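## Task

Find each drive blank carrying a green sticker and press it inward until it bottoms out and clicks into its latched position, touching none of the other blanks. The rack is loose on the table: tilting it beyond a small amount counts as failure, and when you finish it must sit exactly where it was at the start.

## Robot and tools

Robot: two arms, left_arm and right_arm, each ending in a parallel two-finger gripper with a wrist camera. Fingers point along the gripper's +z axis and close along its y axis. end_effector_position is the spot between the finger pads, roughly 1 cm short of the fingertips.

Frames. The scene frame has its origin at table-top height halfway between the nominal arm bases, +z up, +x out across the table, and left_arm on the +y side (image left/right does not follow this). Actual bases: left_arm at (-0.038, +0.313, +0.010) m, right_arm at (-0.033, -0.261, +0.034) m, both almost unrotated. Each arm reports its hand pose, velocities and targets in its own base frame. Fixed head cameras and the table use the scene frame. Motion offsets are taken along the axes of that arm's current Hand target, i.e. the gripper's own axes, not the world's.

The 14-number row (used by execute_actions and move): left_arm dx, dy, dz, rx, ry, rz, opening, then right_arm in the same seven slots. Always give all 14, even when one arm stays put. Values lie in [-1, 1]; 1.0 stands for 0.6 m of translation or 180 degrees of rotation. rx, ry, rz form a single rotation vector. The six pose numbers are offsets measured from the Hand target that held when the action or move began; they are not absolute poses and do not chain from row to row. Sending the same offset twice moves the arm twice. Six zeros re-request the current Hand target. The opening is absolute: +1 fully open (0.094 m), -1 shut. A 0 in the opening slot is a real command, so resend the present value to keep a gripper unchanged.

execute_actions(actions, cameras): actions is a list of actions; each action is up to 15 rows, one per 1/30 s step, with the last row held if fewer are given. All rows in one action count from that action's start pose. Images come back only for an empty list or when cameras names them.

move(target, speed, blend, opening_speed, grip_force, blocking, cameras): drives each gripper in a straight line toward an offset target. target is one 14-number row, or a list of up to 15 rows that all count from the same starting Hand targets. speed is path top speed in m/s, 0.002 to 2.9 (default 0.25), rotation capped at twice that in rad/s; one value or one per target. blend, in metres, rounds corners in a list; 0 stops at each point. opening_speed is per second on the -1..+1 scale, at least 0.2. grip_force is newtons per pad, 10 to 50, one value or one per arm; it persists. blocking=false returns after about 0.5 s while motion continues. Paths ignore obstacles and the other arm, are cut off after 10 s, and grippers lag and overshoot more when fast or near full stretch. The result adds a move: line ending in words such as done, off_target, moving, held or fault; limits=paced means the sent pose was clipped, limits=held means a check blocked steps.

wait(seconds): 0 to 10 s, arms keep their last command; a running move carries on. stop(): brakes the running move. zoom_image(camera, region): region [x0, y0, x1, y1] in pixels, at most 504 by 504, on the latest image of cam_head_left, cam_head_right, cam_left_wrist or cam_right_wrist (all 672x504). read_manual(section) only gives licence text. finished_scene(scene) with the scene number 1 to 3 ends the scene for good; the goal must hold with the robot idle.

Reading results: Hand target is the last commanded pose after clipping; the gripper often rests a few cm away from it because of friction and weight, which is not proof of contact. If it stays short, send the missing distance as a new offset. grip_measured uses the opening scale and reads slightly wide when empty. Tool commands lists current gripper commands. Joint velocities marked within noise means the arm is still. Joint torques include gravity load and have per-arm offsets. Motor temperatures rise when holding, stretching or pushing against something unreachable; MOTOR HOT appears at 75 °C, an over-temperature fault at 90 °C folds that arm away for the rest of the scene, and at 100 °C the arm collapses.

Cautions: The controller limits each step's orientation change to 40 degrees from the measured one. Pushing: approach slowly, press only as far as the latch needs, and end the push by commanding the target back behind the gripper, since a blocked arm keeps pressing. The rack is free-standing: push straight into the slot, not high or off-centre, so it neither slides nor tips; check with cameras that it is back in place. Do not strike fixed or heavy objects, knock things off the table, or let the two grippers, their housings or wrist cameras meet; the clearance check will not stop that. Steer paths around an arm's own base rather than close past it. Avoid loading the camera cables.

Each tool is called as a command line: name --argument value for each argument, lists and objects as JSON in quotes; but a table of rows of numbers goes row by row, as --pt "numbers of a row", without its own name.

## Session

execute_actions --actions '[]'

Scene clock: 0.00 s.
left_arm: end_effector_position=(+0.2935, -0.0334, +0.1522) grip_measured=+1.000 end_effector_quat_wxyz=(+0.535, +0.080, +0.740, -0.399) | right_arm: end_effector_position=(+0.3196, -0.0230, +0.1139) grip_measured=+1.000 end_effector_quat_wxyz=(+0.622, -0.102, +0.726, +0.276)
Joint positions: left_arm=[0.495 1.246 0.244 0.672 1.226 -0.222 0.094] | right_arm=[-0.621 1.705 0.217 1.293 -1.171 0.098 0.094]
Joint velocities: within noise
Joint torques (N m): no reading
Motor temperatures (°C): left_arm=[30 31 31 29 33 30 32] | right_arm=[30 33 35 32 30 31 33]
Heat: left arm: 33 °C; right arm: 35 °C.
Hand target: left_arm +0.2948, -0.0321, +0.1579; +0.541, +0.087, +0.737, -0.395 | right_arm +0.3213, -0.0227, +0.1184; +0.626, -0.111, +0.722, +0.273
Tool commands: left_gripper/opening=+1.0 right_gripper/opening=+1.0
camera_calibration:
cam_left_wrist: T_world_to_cam=[[-0.545732, -0.663612, 0.511659, 0.0605729], [-0.685967, 0.00310112, -0.727626, 0.350772], [0.481275, -0.74807, -0.456909, -0.00874788], [0, 0, 0, 1]] pos_world=[0.277885, 0.0325651, 0.220241]
cam_right_wrist: T_world_to_cam=[[0.4902, -0.834883, -0.250349, -0.148862], [-0.532019, -0.059091, -0.844668, 0.302608], [0.690406, 0.547246, -0.47314, -0.0601504], [0, 0, 0, 1]] pos_world=[0.275493, -0.0734838, 0.189876]

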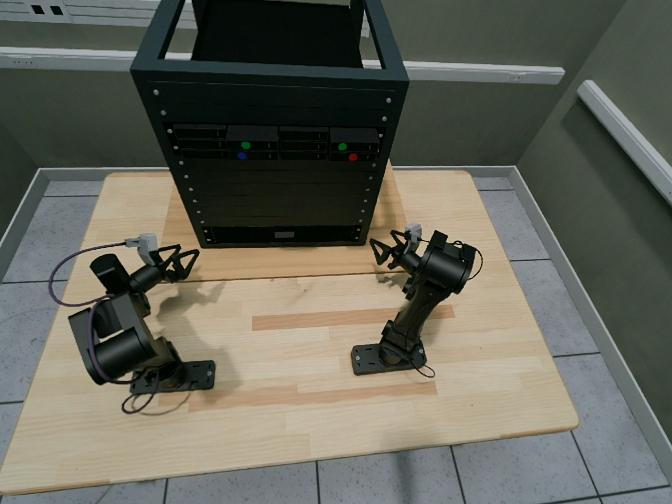

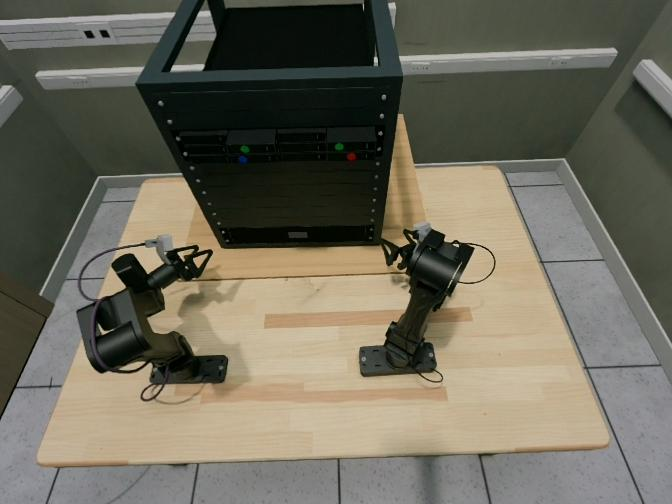

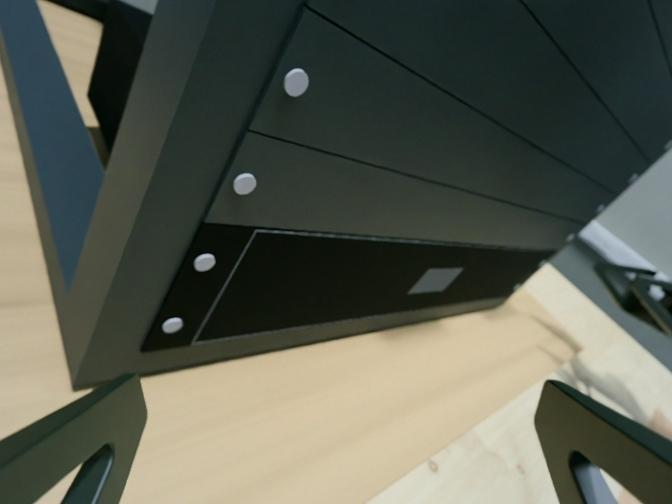

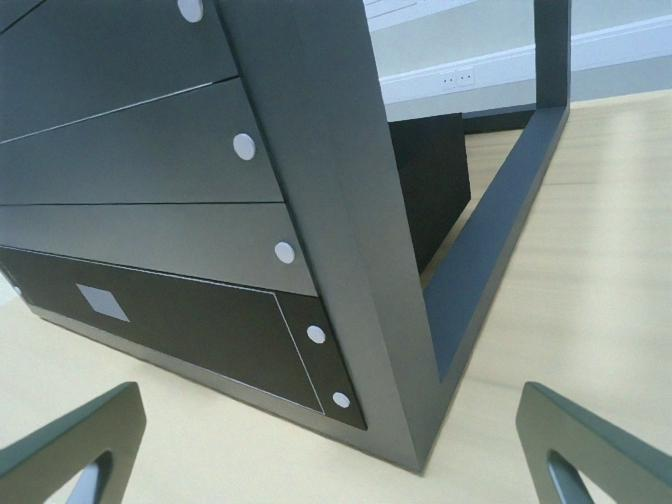

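zoom_image --camera "cam_head_left" --region '[150, 90, 402, 200]'

zoom_image --camera "cam_head_right" --region '[150, 90, 402, 200]'

Scaled by 2.000.

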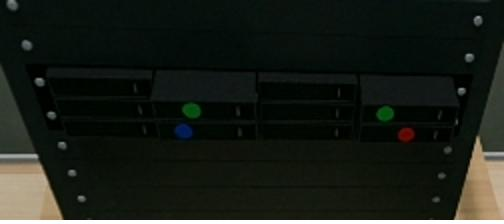

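Scaled by 2.000.

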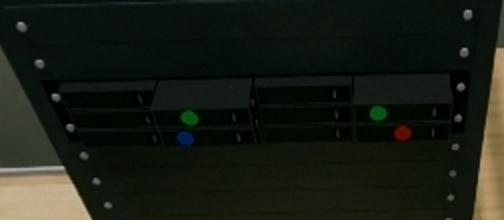

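move --target '[-0.2961,-0.5203,0.1210,-0.1157,-0.2184,-0.3411,-1, -0.4480,0.3807,-0.0259,0.1277,-0.1643,0.4173,-1]' --speed 0.35 --cameras '["all"]'

Scene clock: 51.57 s.
left_arm: end_effector_position=(+0.2439, -0.2447, +0.4548) grip_measured=-0.991 end_effector_quat_wxyz=(-0.468, +0.510, -0.519, +0.501) | right_arm: end_effector_position=(+0.2474, +0.1196, +0.4273) grip_measured=-0.978 end_effector_quat_wxyz=(+0.489, +0.519, +0.516, +0.474)
Joint positions: left_arm=[-1.311 1.294 1.491 -0.395 -1.261 -1.785 0] | right_arm=[1.061 0.887 1.179 -0.445 1.073 1.694 0.001]
Joint torques (N m): left_arm=[-0.06 -3.92 9.07 1.06 -0.36 -0.04] | right_arm=[-0.2 0.4 9.37 0.74 0.26 0.09]
Heat: left arm: 33 °C; right arm: 36 °C.
Hand target: left_arm +0.2450, -0.2379, +0.4570; -0.480, +0.515, -0.519, +0.485 | right_arm +0.2452, +0.1091, +0.4371; +0.493, +0.529, +0.505, +0.471
Off the commanded pose: left_arm 0.007 m, 2 deg | right_arm 0.014 m, 2 deg.
move: off_target (right_arm)
camera_calibration:
cam_left_wrist: T_world_to_cam=[[0.0570345, 0.0295571, 0.997935, -0.460095], [-0.45921, -0.886774, 0.0525097, -0.0903021], [0.886495, -0.461256, -0.0370038, -0.224251], [0, 0, 0, 1]] pos_world=[0.183571, -0.169916, 0.455588]
cam_right_wrist: T_world_to_cam=[[-0.0795834, -0.033849, -0.996253, 0.448011], [-0.40269, 0.915336, 0.00106822, 0.0274283], [0.91187, 0.401266, -0.0864761, -0.142668], [0, 0, 0, 1]] pos_world=[0.176794, 0.0473066, 0.433965]

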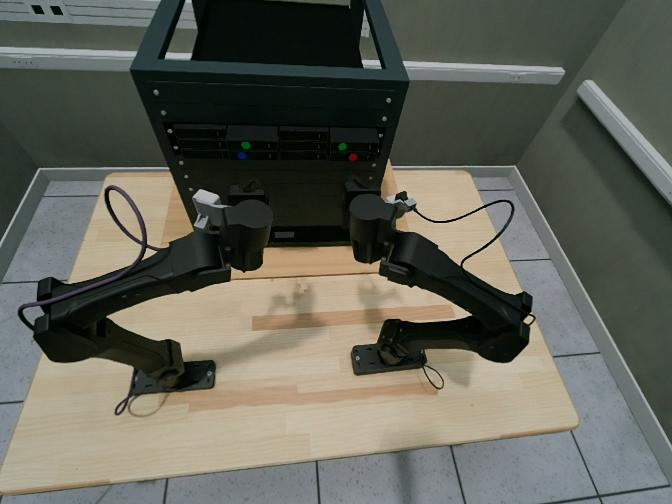

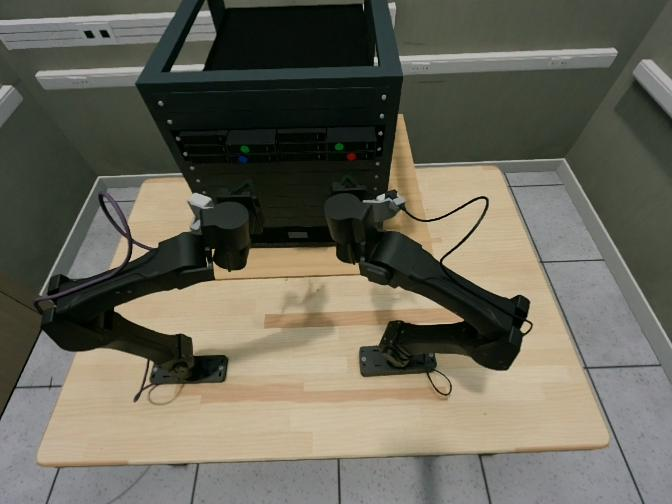

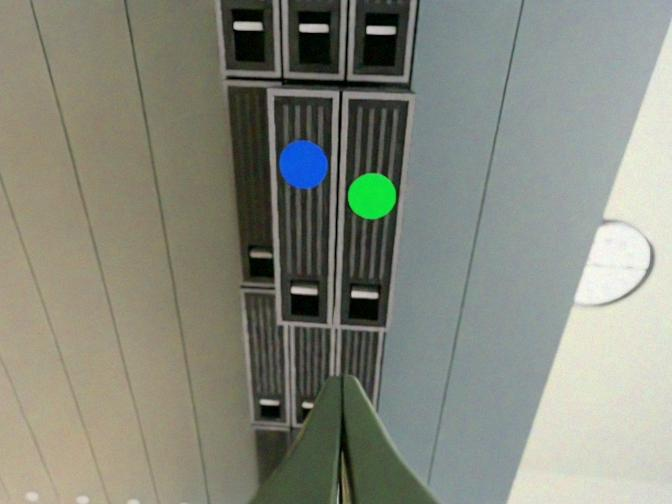

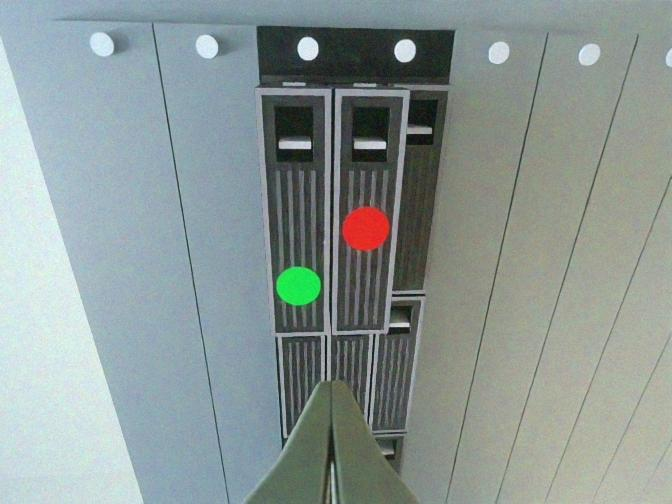

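move --target '[-0.0077,-0.0277,0.1100,0,0,0,-1, -0.0202,0.0240,0.1047,0,0,0,-1]' --speed 0.12 --cameras '["cam_left_wrist", "cam_right_wrist"]'

Scene clock: 61.90 s.
left_arm: end_effector_position=(+0.3099, -0.2339, +0.4569) grip_measured=-0.991 end_effector_quat_wxyz=(+0.478, -0.517, +0.528, -0.474) | right_arm: end_effector_position=(+0.3101, +0.0967, +0.4209) grip_measured=-0.978 end_effector_quat_wxyz=(+0.486, +0.536, +0.527, +0.446)
Joint positions: left_arm=[-1.064 1.38 1.585 -0.391 -1.049 -1.717 0] | right_arm=[0.672 0.993 1.233 -0.412 0.717 1.65 0.001]
Joint torques (N m): left_arm=[-0.01 -4.82 9.37 1.97 -0.05 0.19] | right_arm=[-0.39 -0.79 10.04 1.58 -0.05 -0.17]
Heat: left arm: 33 °C; right arm: 37 °C.
Hand target: left_arm +0.3120, -0.2339, +0.4689; +0.480, -0.515, +0.519, -0.484 | right_arm +0.3083, +0.0941, +0.4470; +0.493, +0.529, +0.506, +0.471
Off the commanded pose: left_arm 0.012 m, 2 deg | right_arm 0.026 m, 4 deg.
move: off_target (left_arm, right_arm)
camera_calibration:
cam_left_wrist: T_world_to_cam=[[0.0877576, -0.00957848, 0.996096, -0.48404], [-0.427515, -0.903544, 0.0289763, -0.0535203], [0.899738, -0.428389, -0.0833877, -0.252959], [0, 0, 0, 1]] pos_world=[0.247195, -0.161359, 0.462607]
cam_right_wrist: T_world_to_cam=[[-0.137685, -0.0502469, -0.989201, 0.462397], [-0.373381, 0.927665, 0.00484905, 0.0617658], [0.917404, 0.370017, -0.146487, -0.164632], [0, 0, 0, 1]] pos_world=[0.237761, 0.0268525, 0.432987]
Images, in order (width x height): cam_left_wrist 672x504, cam_right_wrist 672x504.

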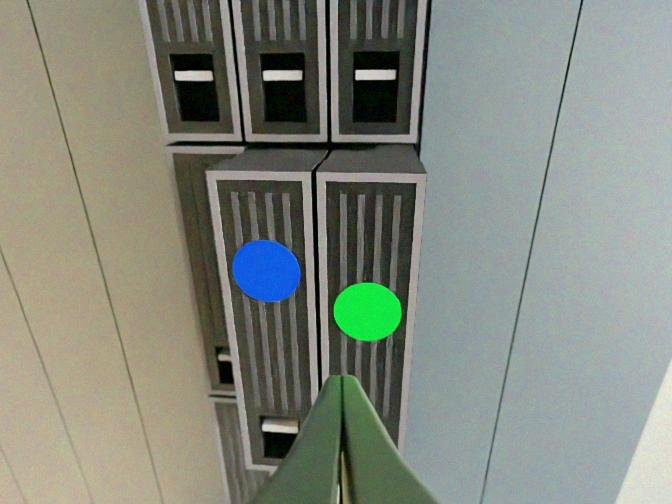

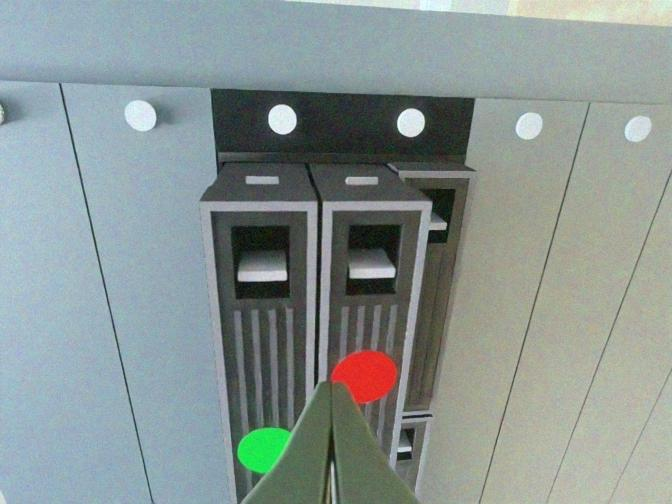

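move --target '[0.0048,-0.0195,0.0153,0.011,0,0,-1, 0.0073,0.0293,0.0110,-0.0167,0,0,-1]' --speed 0.06 --cameras '["cam_left_wrist", "cam_right_wrist"]'

Scene clock: 68.57 s.
left_arm: end_effector_position=(+0.3189, -0.2379, +0.4671) grip_measured=-0.991 end_effector_quat_wxyz=(+0.486, -0.508, +0.523, -0.483) | right_arm: end_effector_position=(+0.3175, +0.1025, +0.4386) grip_measured=-0.978 end_effector_quat_wxyz=(+0.498, +0.522, +0.515, +0.463)
Joint positions: left_arm=[-1.042 1.403 1.603 -0.32 -1.028 -1.655 0] | right_arm=[0.669 1.022 1.257 -0.335 0.711 1.606 0.001]
Joint torques (N m): left_arm=[0.49 -5.08 9.4 2.01 0.02 0.28] | right_arm=[-0.46 -1.01 9.95 1.58 -0.05 -0.18]
Motor temperatures (°C): left_arm=[30 32 33 33 33 30 33] | right_arm=[30 33 38 37 30 31 34]
Heat: left arm: 33 °C; right arm: 38 °C.
Hand target: left_arm +0.3219, -0.2368, +0.4799; +0.489, -0.507, +0.511, -0.493 | right_arm +0.3163, +0.0982, +0.4641; +0.506, +0.516, +0.493, +0.484
Off the commanded pose: left_arm 0.013 m, 2 deg | right_arm 0.026 m, 4 deg.
move: off_target (left_arm, right_arm)
camera_calibration:
cam_left_wrist: T_world_to_cam=[[0.0569578, -0.0122425, 0.998302, -0.486896], [-0.431871, -0.901833, 0.0135808, -0.0446278], [0.900135, -0.431911, -0.0566537, -0.275429], [0, 0, 0, 1]] pos_world=[0.256383, -0.165169, 0.471071]
cam_right_wrist: T_world_to_cam=[[-0.0839465, -0.0496037, -0.995235, 0.466728], [-0.380108, 0.924835, -0.0140334, 0.0697627], [0.921125, 0.377119, -0.0964915, -0.19487], [0, 0, 0, 1]] pos_world=[0.245197, 0.0321216, 0.446679]
Images, in order (width x height): cam_left_wrist 672x504, cam_right_wrist 672x504.

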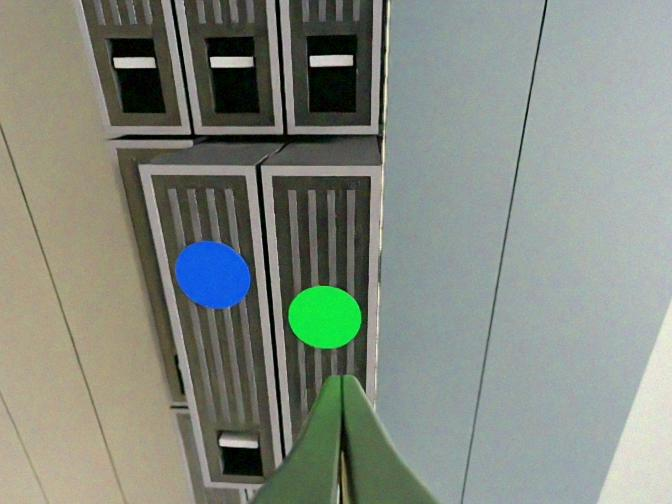

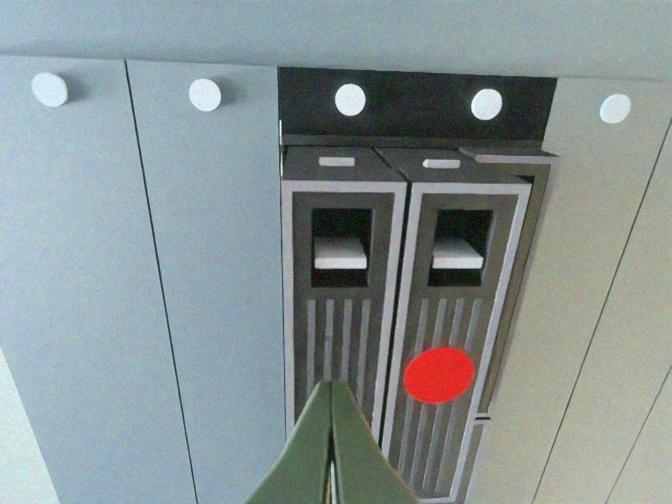

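move --target '[0.0002,-0.0007,0.02,0,0,0,-1, 0,0.0004,0.02,0,0,0,-1]' --speed 0.05 --cameras '["cam_left_wrist", "cam_right_wrist"]'

Scene clock: 73.63 s.
left_arm: end_effector_position=(+0.3311, -0.2382, +0.4666) grip_measured=-0.991 end_effector_quat_wxyz=(+0.486, -0.508, +0.523, -0.482) | right_arm: end_effector_position=(+0.3295, +0.1018, +0.4382) grip_measured=-0.978 end_effector_quat_wxyz=(+0.497, +0.523, +0.515, +0.462)
Joint positions: left_arm=[-1.006 1.426 1.62 -0.31 -0.992 -1.65 0] | right_arm=[0.626 1.053 1.269 -0.316 0.668 1.604 0.001]
Joint torques (N m): left_arm=[0.21 -5.42 9.48 2.04 -0.01 0.29] | right_arm=[-0.44 -1.31 9.98 1.6 -0.05 -0.17]
Heat: left arm: 34 °C; right arm: 38 °C.
Hand target: left_arm +0.3340, -0.2370, +0.4800; +0.489, -0.507, +0.511, -0.493 | right_arm +0.3283, +0.0976, +0.4641; +0.507, +0.516, +0.493, +0.484
Off the commanded pose: left_arm 0.014 m, 2 deg | right_arm 0.026 m, 4 deg.
move: off_target (left_arm, right_arm)
camera_calibration:
cam_left_wrist: T_world_to_cam=[[0.0585319, -0.012189, 0.998211, -0.487657], [-0.431362, -0.902066, 0.0142787, -0.040171], [0.900278, -0.431426, -0.0580575, -0.285765], [0, 0, 0, 1]] pos_world=[0.268484, -0.165468, 0.470767]
cam_right_wrist: T_world_to_cam=[[-0.0860332, -0.048164, -0.995127, 0.46784], [-0.37991, 0.924947, -0.0119224, 0.0740263], [0.921014, 0.377033, -0.0978741, -0.204911], [0, 0, 0, 1]] pos_world=[0.257099, 0.031321, 0.446387]
Images, in order (width x height): cam_left_wrist 672x504, cam_right_wrist 672x504.

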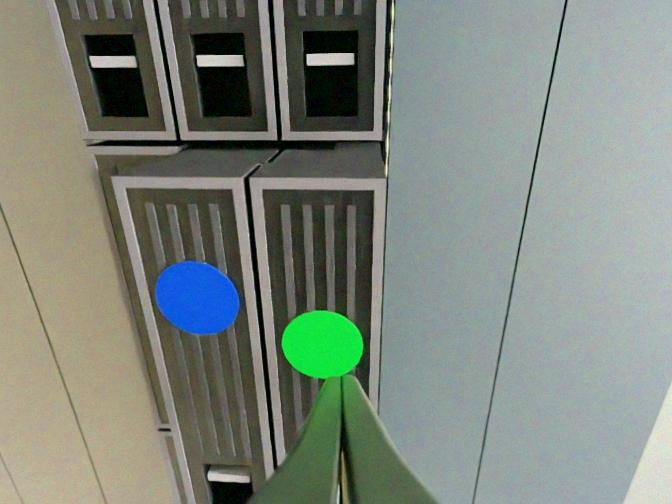

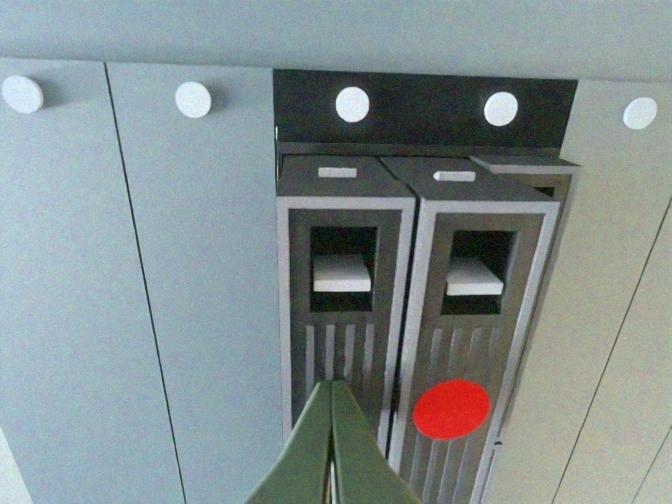

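move --target '[0.0002,-0.0009,0.025,0,0,0,-1, 0.0006,0.0005,0.025,0,0,0,-1]' --speed 0.05 --cameras '["cam_left_wrist", "cam_right_wrist"]'

Scene clock: 79.07 s.
left_arm: end_effector_position=(+0.3457, -0.2381, +0.4666) grip_measured=-0.991 end_effector_quat_wxyz=(+0.485, -0.509, +0.523, -0.482) | right_arm: end_effector_position=(+0.3441, +0.1010, +0.4375) grip_measured=-0.978 end_effector_quat_wxyz=(+0.496, +0.525, +0.515, +0.462)
Joint positions: left_arm=[-0.963 1.455 1.645 -0.301 -0.95 -1.645 0] | right_arm=[0.58 1.093 1.286 -0.293 0.623 1.603 0.001]
Joint torques (N m): left_arm=[0.31 -5.48 9.52 2.08 0.01 0.28] | right_arm=[-0.42 -1.73 10.11 1.62 -0.07 -0.16]
Heat: left arm: 35 °C; right arm: 38 °C.
Hand target: left_arm +0.3490, -0.2373, +0.4799; +0.489, -0.507, +0.511, -0.493 | right_arm +0.3433, +0.0973, +0.4641; +0.507, +0.516, +0.493, +0.484
Off the commanded pose: left_arm 0.014 m, 2 deg | right_arm 0.027 m, 4 deg.
move: off_target (left_arm, right_arm)
camera_calibration:
cam_left_wrist: T_world_to_cam=[[0.0599434, -0.0106099, 0.998145, -0.488616], [-0.430818, -0.902292, 0.0162817, -0.0349152], [0.900446, -0.430995, -0.0586574, -0.29856], [0, 0, 0, 1]] pos_world=[0.283084, -0.165366, 0.470765]
cam_right_wrist: T_world_to_cam=[[-0.0887167, -0.0455383, -0.995015, 0.468975], [-0.37852, 0.925553, -0.00860993, 0.0783378], [0.921331, 0.37587, -0.0993492, -0.217559], [0, 0, 0, 1]] pos_world=[0.271702, 0.0306243, 0.445698]
Images, in order (width x height): cam_left_wrist 672x504, cam_right_wrist 672x504.

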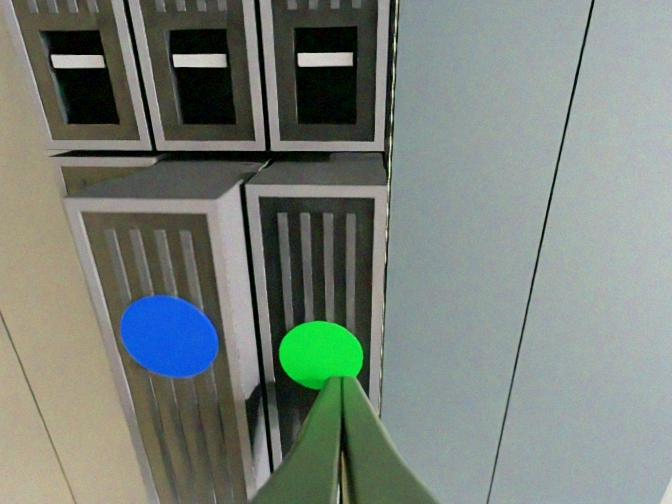

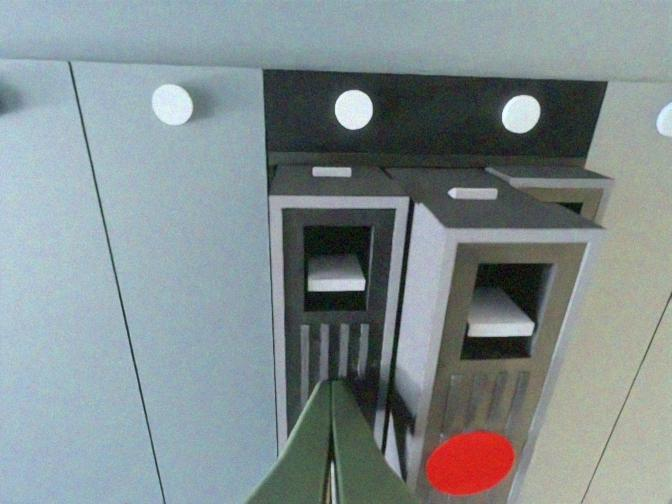

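move --target '[0.0002,-0.0007,0.02,0,0,0,-1, 0.0005,0.0054,0.02,0,0,0,-1]' --speed 0.05 --cameras '["cam_left_wrist", "cam_right_wrist"]'

Scene clock: 81.97 s.
left_arm: end_effector_position=(+0.3573, -0.2381, +0.4666) grip_measured=-0.991 end_effector_quat_wxyz=(+0.485, -0.510, +0.523, -0.482) | right_arm: end_effector_position=(+0.3554, +0.1004, +0.4392) grip_measured=-0.978 end_effector_quat_wxyz=(+0.496, +0.526, +0.515, +0.460)
Joint positions: left_arm=[-0.93 1.479 1.666 -0.295 -0.918 -1.641 0] | right_arm=[0.55 1.129 1.315 -0.288 0.595 1.602 0.001]
Joint torques (N m): left_arm=[0.42 -5.78 9.55 2.09 0.04 0.33] | right_arm=[-0.55 -1.88 10.47 1.66 -0.09 -0.2]
Heat: left arm: 35 °C; right arm: 38 °C.
Hand target: left_arm +0.3610, -0.2375, +0.4800; +0.489, -0.507, +0.511, -0.493 | right_arm +0.3554, +0.0970, +0.4671; +0.507, +0.516, +0.493, +0.484
Off the commanded pose: left_arm 0.014 m, 2 deg | right_arm 0.028 m, 4 deg.
move: off_target (left_arm, right_arm)
camera_calibration:
cam_left_wrist: T_world_to_cam=[[0.0609984, -0.00955983, 0.998092, -0.489321], [-0.430717, -0.902314, 0.0176808, -0.0306074], [0.900423, -0.430974, -0.0591573, -0.308766], [0, 0, 0, 1]] pos_world=[0.294685, -0.165365, 0.470663]
cam_right_wrist: T_world_to_cam=[[-0.0926673, -0.0451163, -0.994674, 0.4728], [-0.376217, 0.926505, -0.00697464, 0.0815068], [0.921886, 0.373567, -0.10283, -0.225982], [0, 0, 0, 1]] pos_world=[0.282807, 0.0302339, 0.447613]
Images, in order (width x height): cam_left_wrist 672x504, cam_right_wrist 672x504.

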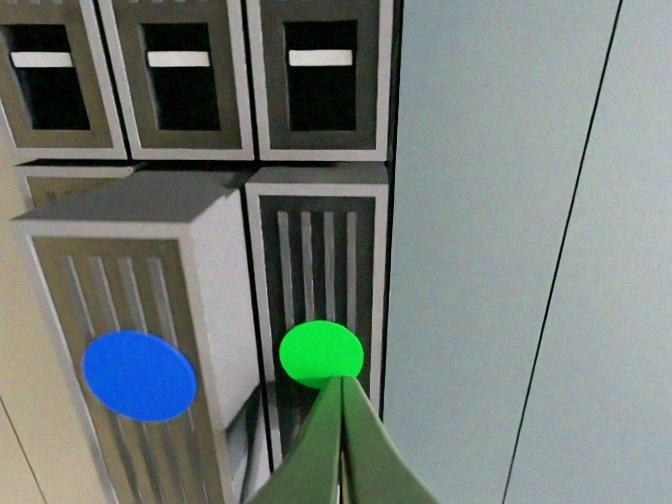

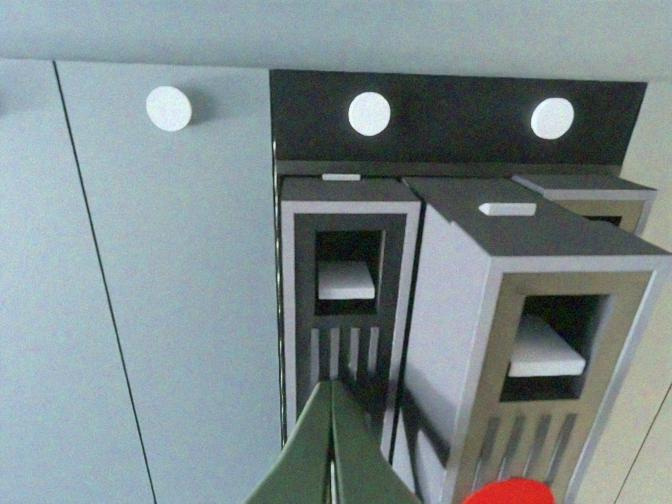

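move --target '[0.0002,-0.0005,0.0175,0,0,0,-1, 0.0005,0.0020,0.0175,0,0,0,-1]' --speed 0.05 --cameras '["cam_left_wrist", "cam_right_wrist"]'

Scene clock: 84.57 s.
left_arm: end_effector_position=(+0.3665, -0.2378, +0.4672) grip_measured=-0.991 end_effector_quat_wxyz=(+0.485, -0.510, +0.522, -0.482) | right_arm: end_effector_position=(+0.3622, +0.1003, +0.4416) grip_measured=-0.978 end_effector_quat_wxyz=(+0.494, +0.526, +0.515, +0.462)
Joint positions: left_arm=[-0.906 1.501 1.688 -0.292 -0.895 -1.638 0] | right_arm=[0.53 1.151 1.335 -0.284 0.571 1.601 0.001]
Joint torques (N m): left_arm=[0.64 -5.72 9.54 2.13 0.05 0.25] | right_arm=[-0.94 -1.22 10.47 1.74 -0.11 -0.19]
Heat: left arm: 35 °C; right arm: 39 °C.
Hand target: left_arm +0.3715, -0.2378, +0.4799; +0.489, -0.507, +0.511, -0.493 | right_arm +0.3659, +0.0969, +0.4682; +0.507, +0.516, +0.493, +0.484
Off the commanded pose: left_arm 0.014 m, 2 deg | right_arm 0.027 m, 4 deg.
move: off_target (left_arm, right_arm)
camera_calibration:
cam_left_wrist: T_world_to_cam=[[0.0615439, -0.00880552, 0.998066, -0.490501], [-0.428878, -0.903173, 0.0184777, -0.0275896], [0.901263, -0.429186, -0.0593613, -0.316701], [0, 0, 0, 1]] pos_world=[0.303786, -0.165161, 0.471262]
cam_right_wrist: T_world_to_cam=[[-0.0911587, -0.0426061, -0.994925, 0.475222], [-0.379921, 0.925007, -0.00480218, 0.0847219], [0.920516, 0.377555, -0.100509, -0.232909], [0, 0, 0, 1]] pos_world=[0.289905, 0.029815, 0.449808]
Images, in order (width x height): cam_left_wrist 672x504, cam_right_wrist 672x504.

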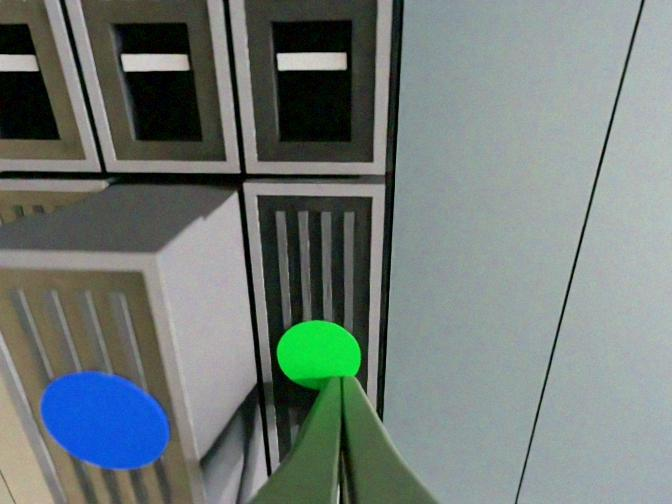

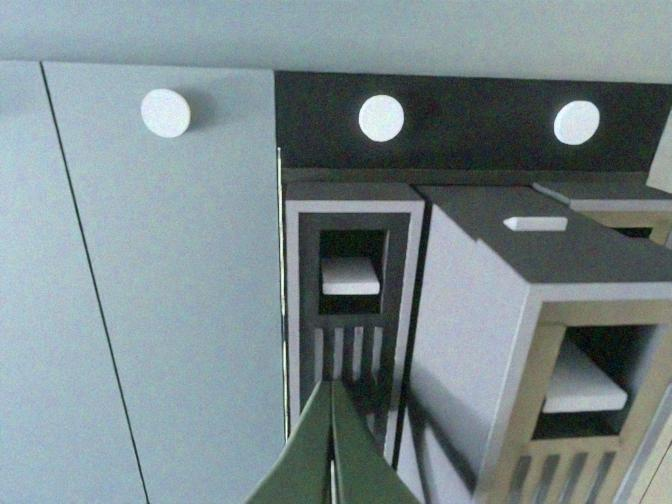

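move --target '[0.0002,-0.0002,0.006,0,0,0,-1, 0.0003,0.0003,0.0075,0,0,0,-1]' --speed 0.04 --cameras '["cam_left_wrist", "cam_right_wrist"]'

Scene clock: 87.63 s.
left_arm: end_effector_position=(+0.3699, -0.2377, +0.4680) grip_measured=-0.991 end_effector_quat_wxyz=(+0.484, -0.510, +0.522, -0.483) | right_arm: end_effector_position=(+0.3627, +0.1004, +0.4415) grip_measured=-0.978 end_effector_quat_wxyz=(+0.493, +0.524, +0.517, +0.464)
Joint positions: left_arm=[-0.897 1.509 1.697 -0.291 -0.885 -1.638 0] | right_arm=[0.525 1.151 1.335 -0.284 0.561 1.601 0.001]
Joint torques (N m): left_arm=[0.46 -5.87 9.55 2.17 0.07 0.26] | right_arm=[-1.37 -0.32 10.92 1.78 -0.11 -0.16]
Heat: left arm: 35 °C; right arm: 39 °C.
Hand target: left_arm +0.3751, -0.2379, +0.4799; +0.489, -0.507, +0.511, -0.493 | right_arm +0.3704, +0.0968, +0.4683; +0.507, +0.516, +0.493, +0.484
Off the commanded pose: left_arm 0.013 m, 2 deg | right_arm 0.028 m, 4 deg.
move: off_target (left_arm, right_arm)
camera_calibration:
cam_left_wrist: T_world_to_cam=[[0.0606054, -0.00685105, 0.998138, -0.490734], [-0.429544, -0.902827, 0.0198844, -0.0264551], [0.90101, -0.42995, -0.057659, -0.320538], [0, 0, 0, 1]] pos_world=[0.307185, -0.165062, 0.471865]
cam_right_wrist: T_world_to_cam=[[-0.0914418, -0.0426508, -0.994897, 0.475268], [-0.384817, 0.922983, -0.00419899, 0.0864807], [0.918452, 0.38247, -0.100812, -0.233073], [0, 0, 0, 1]] pos_world=[0.290805, 0.0295939, 0.44971]
Images, in order (width x height): cam_left_wrist 672x504, cam_right_wrist 672x504.

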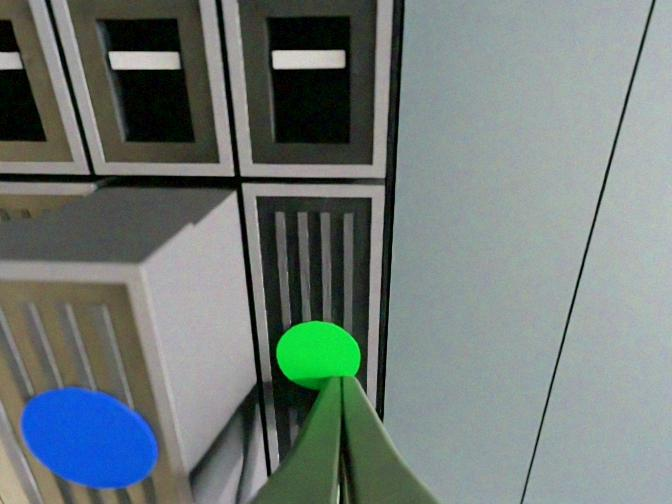

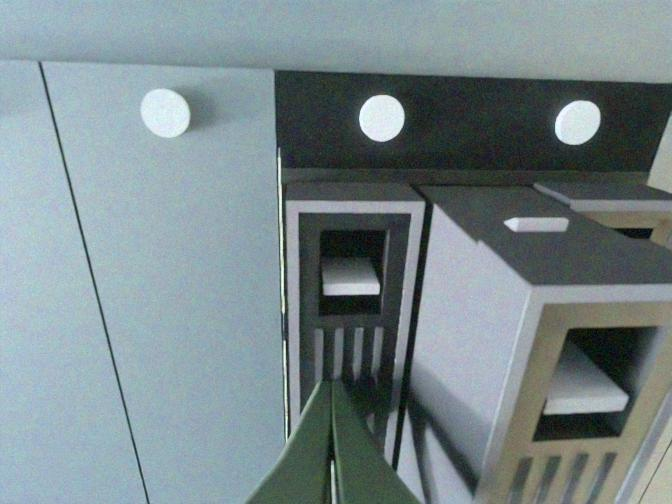

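zoom_image --camera "cam_right_wrist" --region '[270, 150, 672, 350]'

Scaled by 1.254.

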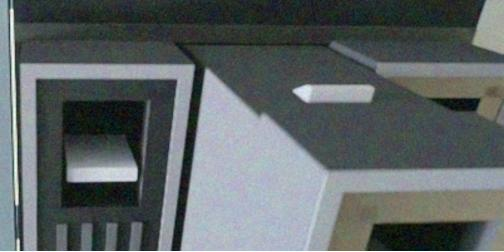

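move --target '[0.0002,-0.0002,0.006,0,0,0,-1, 0.0003,0.0003,0.0085,0,0,0,-1]' --speed 0.04 --cameras '["cam_left_wrist", "cam_right_wrist"]'

Scene clock: 93.00 s.
left_arm: end_effector_position=(+0.3703, -0.2381, +0.4692) grip_measured=-0.991 end_effector_quat_wxyz=(+0.484, -0.510, +0.522, -0.484) | right_arm: end_effector_position=(+0.3631, +0.1006, +0.4419) grip_measured=-0.978 end_effector_quat_wxyz=(+0.492, +0.524, +0.518, +0.464)
Joint positions: left_arm=[-0.895 1.51 1.702 -0.291 -0.88 -1.637 0] | right_arm=[0.522 1.152 1.34 -0.288 0.554 1.6 0.001]
Joint torques (N m): left_arm=[1.21 -5.16 9.62 2.13 0.11 0.27] | right_arm=[-2.06 0.83 11.11 1.92 -0.14 -0.2]
Heat: left arm: 36 °C; right arm: 39 °C.
Hand target: left_arm +0.3787, -0.2381, +0.4799; +0.489, -0.507, +0.511, -0.493 | right_arm +0.3755, +0.0968, +0.4683; +0.507, +0.516, +0.493, +0.484
Off the commanded pose: left_arm 0.014 m, 2 deg | right_arm 0.029 m, 4 deg.
move: off_target (left_arm, right_arm)
camera_calibration:
cam_left_wrist: T_world_to_cam=[[0.0590751, -0.00512069, 0.99824, -0.491065], [-0.432668, -0.901309, 0.0209815, -0.0257112], [0.899616, -0.433146, -0.0554605, -0.322246], [0, 0, 0, 1]] pos_world=[0.307783, -0.165268, 0.472869]
cam_right_wrist: T_world_to_cam=[[-0.0932375, -0.0437321, -0.994683, 0.476292], [-0.388671, 0.921368, -0.00407636, 0.0879752], [0.916647, 0.386224, -0.102903, -0.232266], [0, 0, 0, 1]] pos_world=[0.291508, 0.0294785, 0.450217]
Images, in order (width x height): cam_left_wrist 672x504, cam_right_wrist 672x504.

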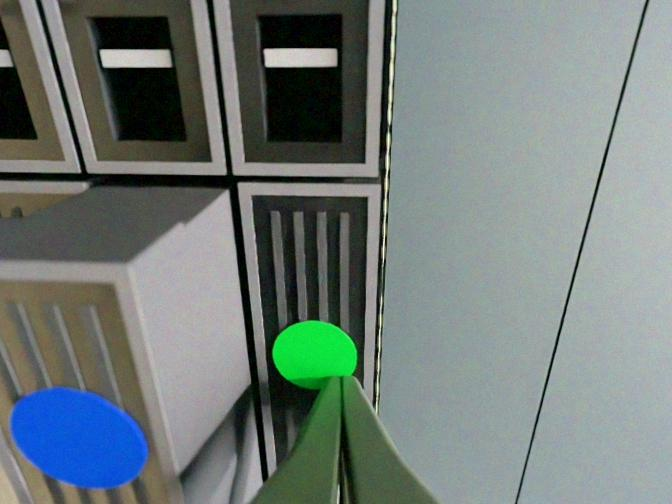

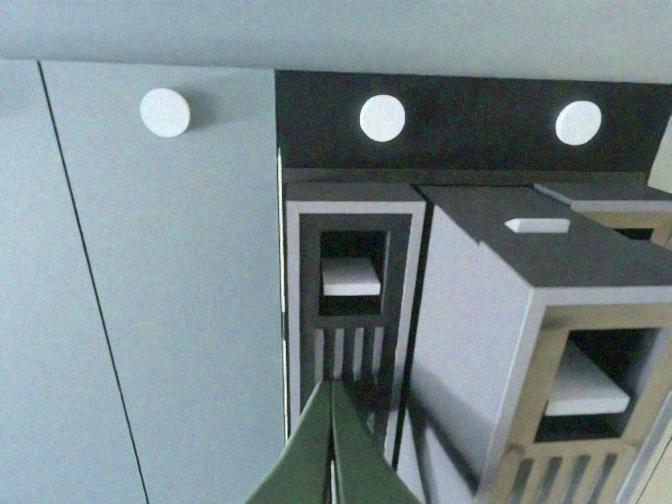

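move --target '[0.0002,-0.0002,0.0075,0,0,0,-1, 0.0001,0.0001,0.003,0,0,0,-1]' --speed 0.04 --cameras '["cam_left_wrist", "cam_head_left", "cam_head_right"]'

Scene clock: 100.07 s.
left_arm: end_effector_position=(+0.3708, -0.2393, +0.4692) grip_measured=-0.991 end_effector_quat_wxyz=(+0.483, -0.509, +0.523, -0.485) | right_arm: end_effector_position=(+0.3630, +0.1004, +0.4421) grip_measured=-0.978 end_effector_quat_wxyz=(+0.491, +0.523, +0.519, +0.465)
Joint positions: left_arm=[-0.895 1.513 1.705 -0.291 -0.877 -1.636 0] | right_arm=[0.519 1.151 1.34 -0.29 0.547 1.6 0.001]
Joint torques (N m): left_arm=[2.03 -4.55 10.17 2.17 0.17 0.22] | right_arm=[-2.09 1.17 11.37 1.96 -0.13 -0.17]
Heat: left arm: 37 °C; right arm: 40 °C.
Hand target: left_arm +0.3832, -0.2382, +0.4798; +0.489, -0.507, +0.511, -0.493 | right_arm +0.3773, +0.0968, +0.4683; +0.506, +0.516, +0.493, +0.484
Off the commanded pose: left_arm 0.016 m, 2 deg | right_arm 0.030 m, 4 deg.
move: off_target (left_arm, right_arm)
camera_calibration:
cam_left_wrist: T_world_to_cam=[[0.0592511, -0.00628601, 0.998223, -0.491457], [-0.435453, -0.899985, 0.0201796, -0.0248163], [0.89826, -0.435875, -0.0560624, -0.323146], [0, 0, 0, 1]] pos_world=[0.308582, -0.166275, 0.472968]
Images, in order (width x height): cam_head_left 672x504, cam_head_right 672x504, cam_left_wrist 672x504.

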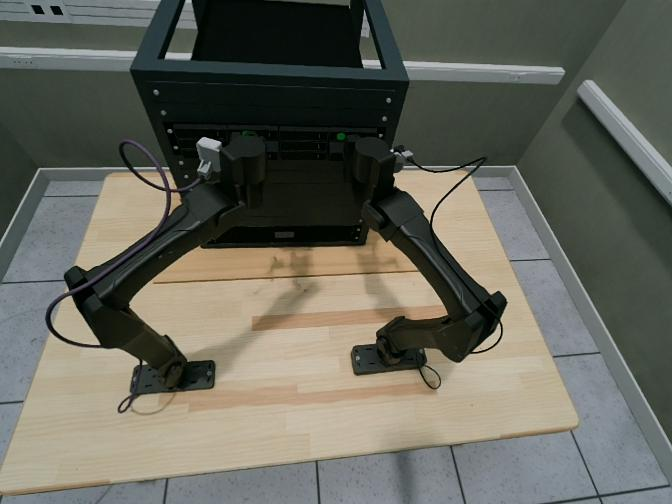

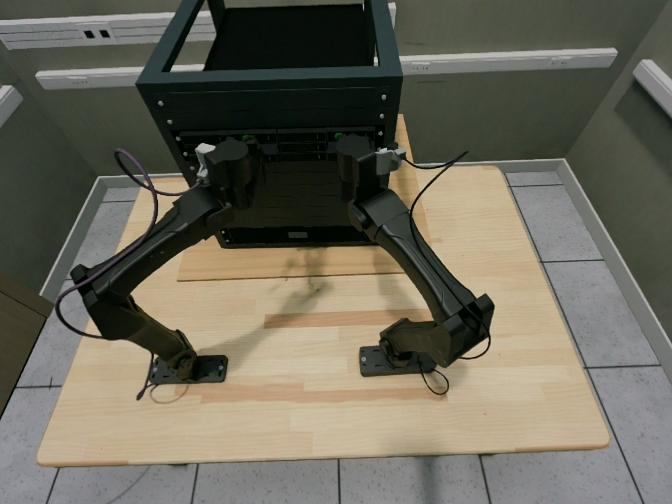

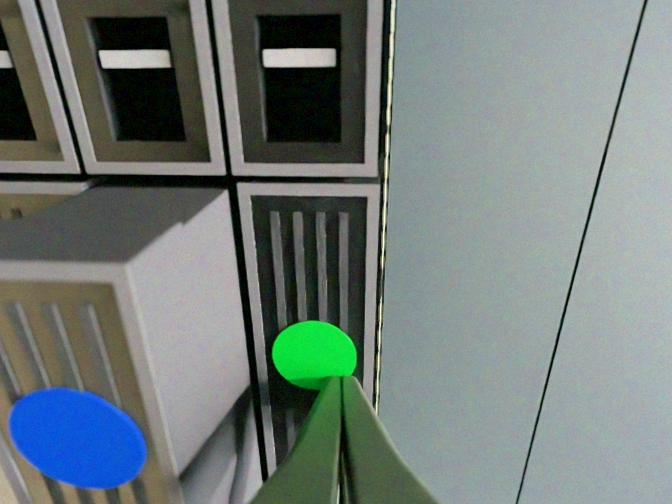

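move --target '[-0.0003,0.0025,-0.1617,0,0,0,-1, -0.0020,0.0003,-0.1567,0,0,0,-1]' --speed 0.12 --cameras '["all"]'

Scene clock: 103.50 s.
left_arm: end_effector_position=(+0.2900, -0.2510, +0.4803) grip_measured=-0.991 end_effector_quat_wxyz=(+0.480, -0.500, +0.515, -0.504) | right_arm: end_effector_position=(+0.2855, +0.1033, +0.4786) grip_measured=-0.978 end_effector_quat_wxyz=(+0.501, +0.515, +0.481, +0.503)
Joint positions: left_arm=[-1.151 1.386 1.608 -0.291 -1.111 -1.641 0] | right_arm=[0.797 0.973 1.322 -0.34 0.829 1.6 0.001]
Joint torques (N m): left_arm=[-0.12 -7.95 6.56 1.23 -0.35 -0.06] | right_arm=[0.49 -0.7 5.16 0.84 0.13 -0.09]
Heat: left arm: 37 °C; right arm: 40 °C.
Hand target: left_arm +0.2862, -0.2372, +0.4818; +0.489, -0.507, +0.511, -0.493 | right_arm +0.2833, +0.0998, +0.4702; +0.506, +0.516, +0.493, +0.484
Off the commanded pose: left_arm 0.014 m, 2 deg | right_arm 0.009 m, 3 deg.
move: off_target (left_arm, right_arm)
camera_calibration:
cam_left_wrist: T_world_to_cam=[[0.0267339, 0.0138128, 0.999547, -0.483921], [-0.457003, -0.889128, 0.0245099, -0.0638125], [0.889063, -0.457451, -0.0174574, -0.276229], [0, 0, 0, 1]] pos_world=[0.22936, -0.176414, 0.480444]
cam_right_wrist: T_world_to_cam=[[0.000384699, 0.0129549, -0.999916, 0.475608], [-0.388529, 0.921361, 0.0117877, 0.0478371], [0.921436, 0.388492, 0.00538782, -0.211753], [0, 0, 0, 1]] pos_world=[0.21352, 0.0320277, 0.476145]

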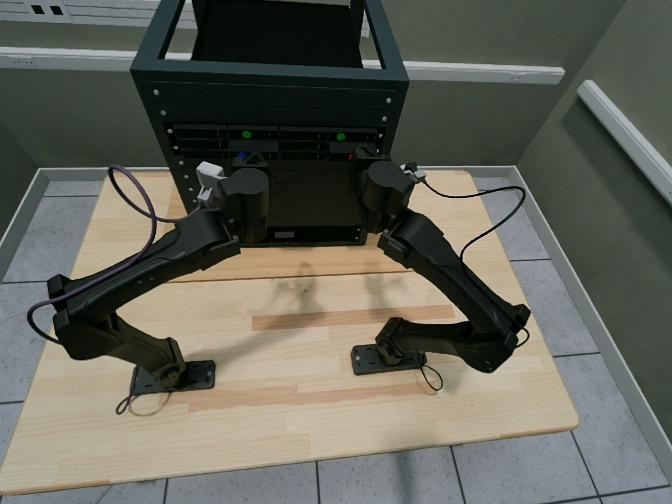

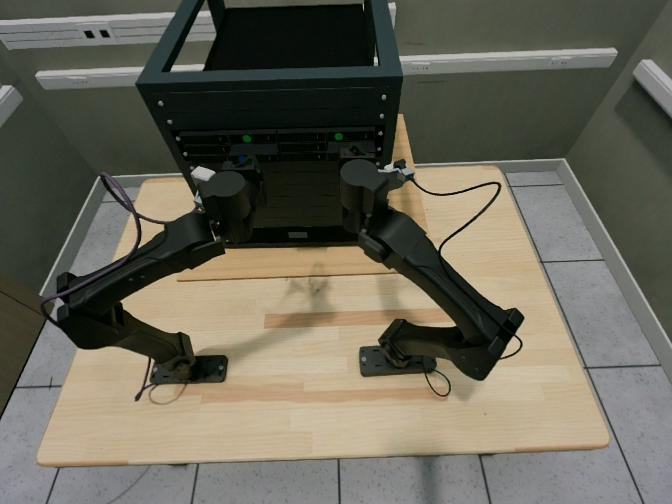

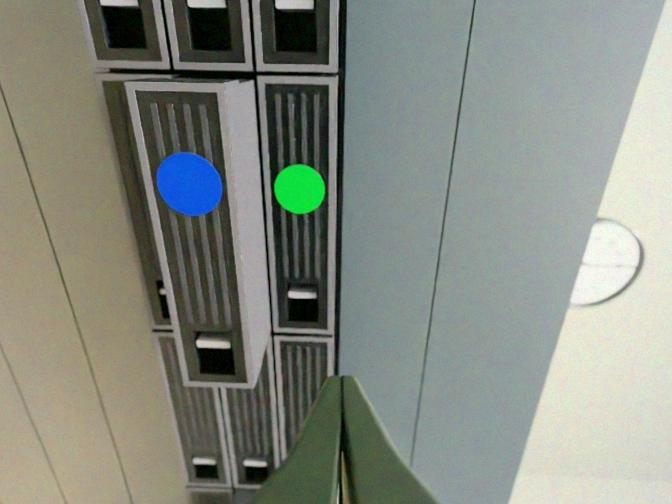

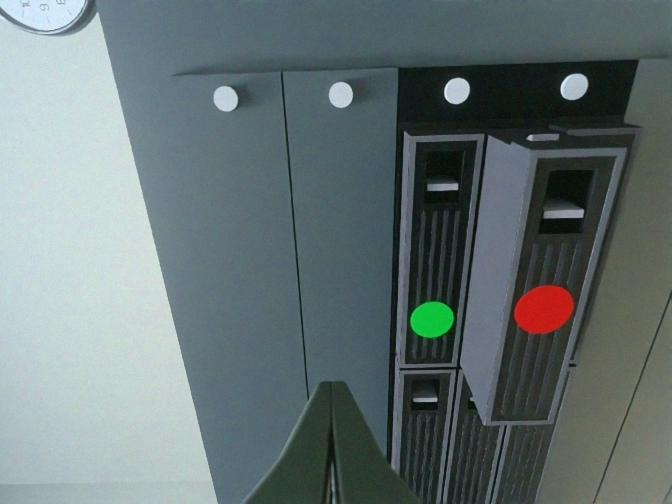

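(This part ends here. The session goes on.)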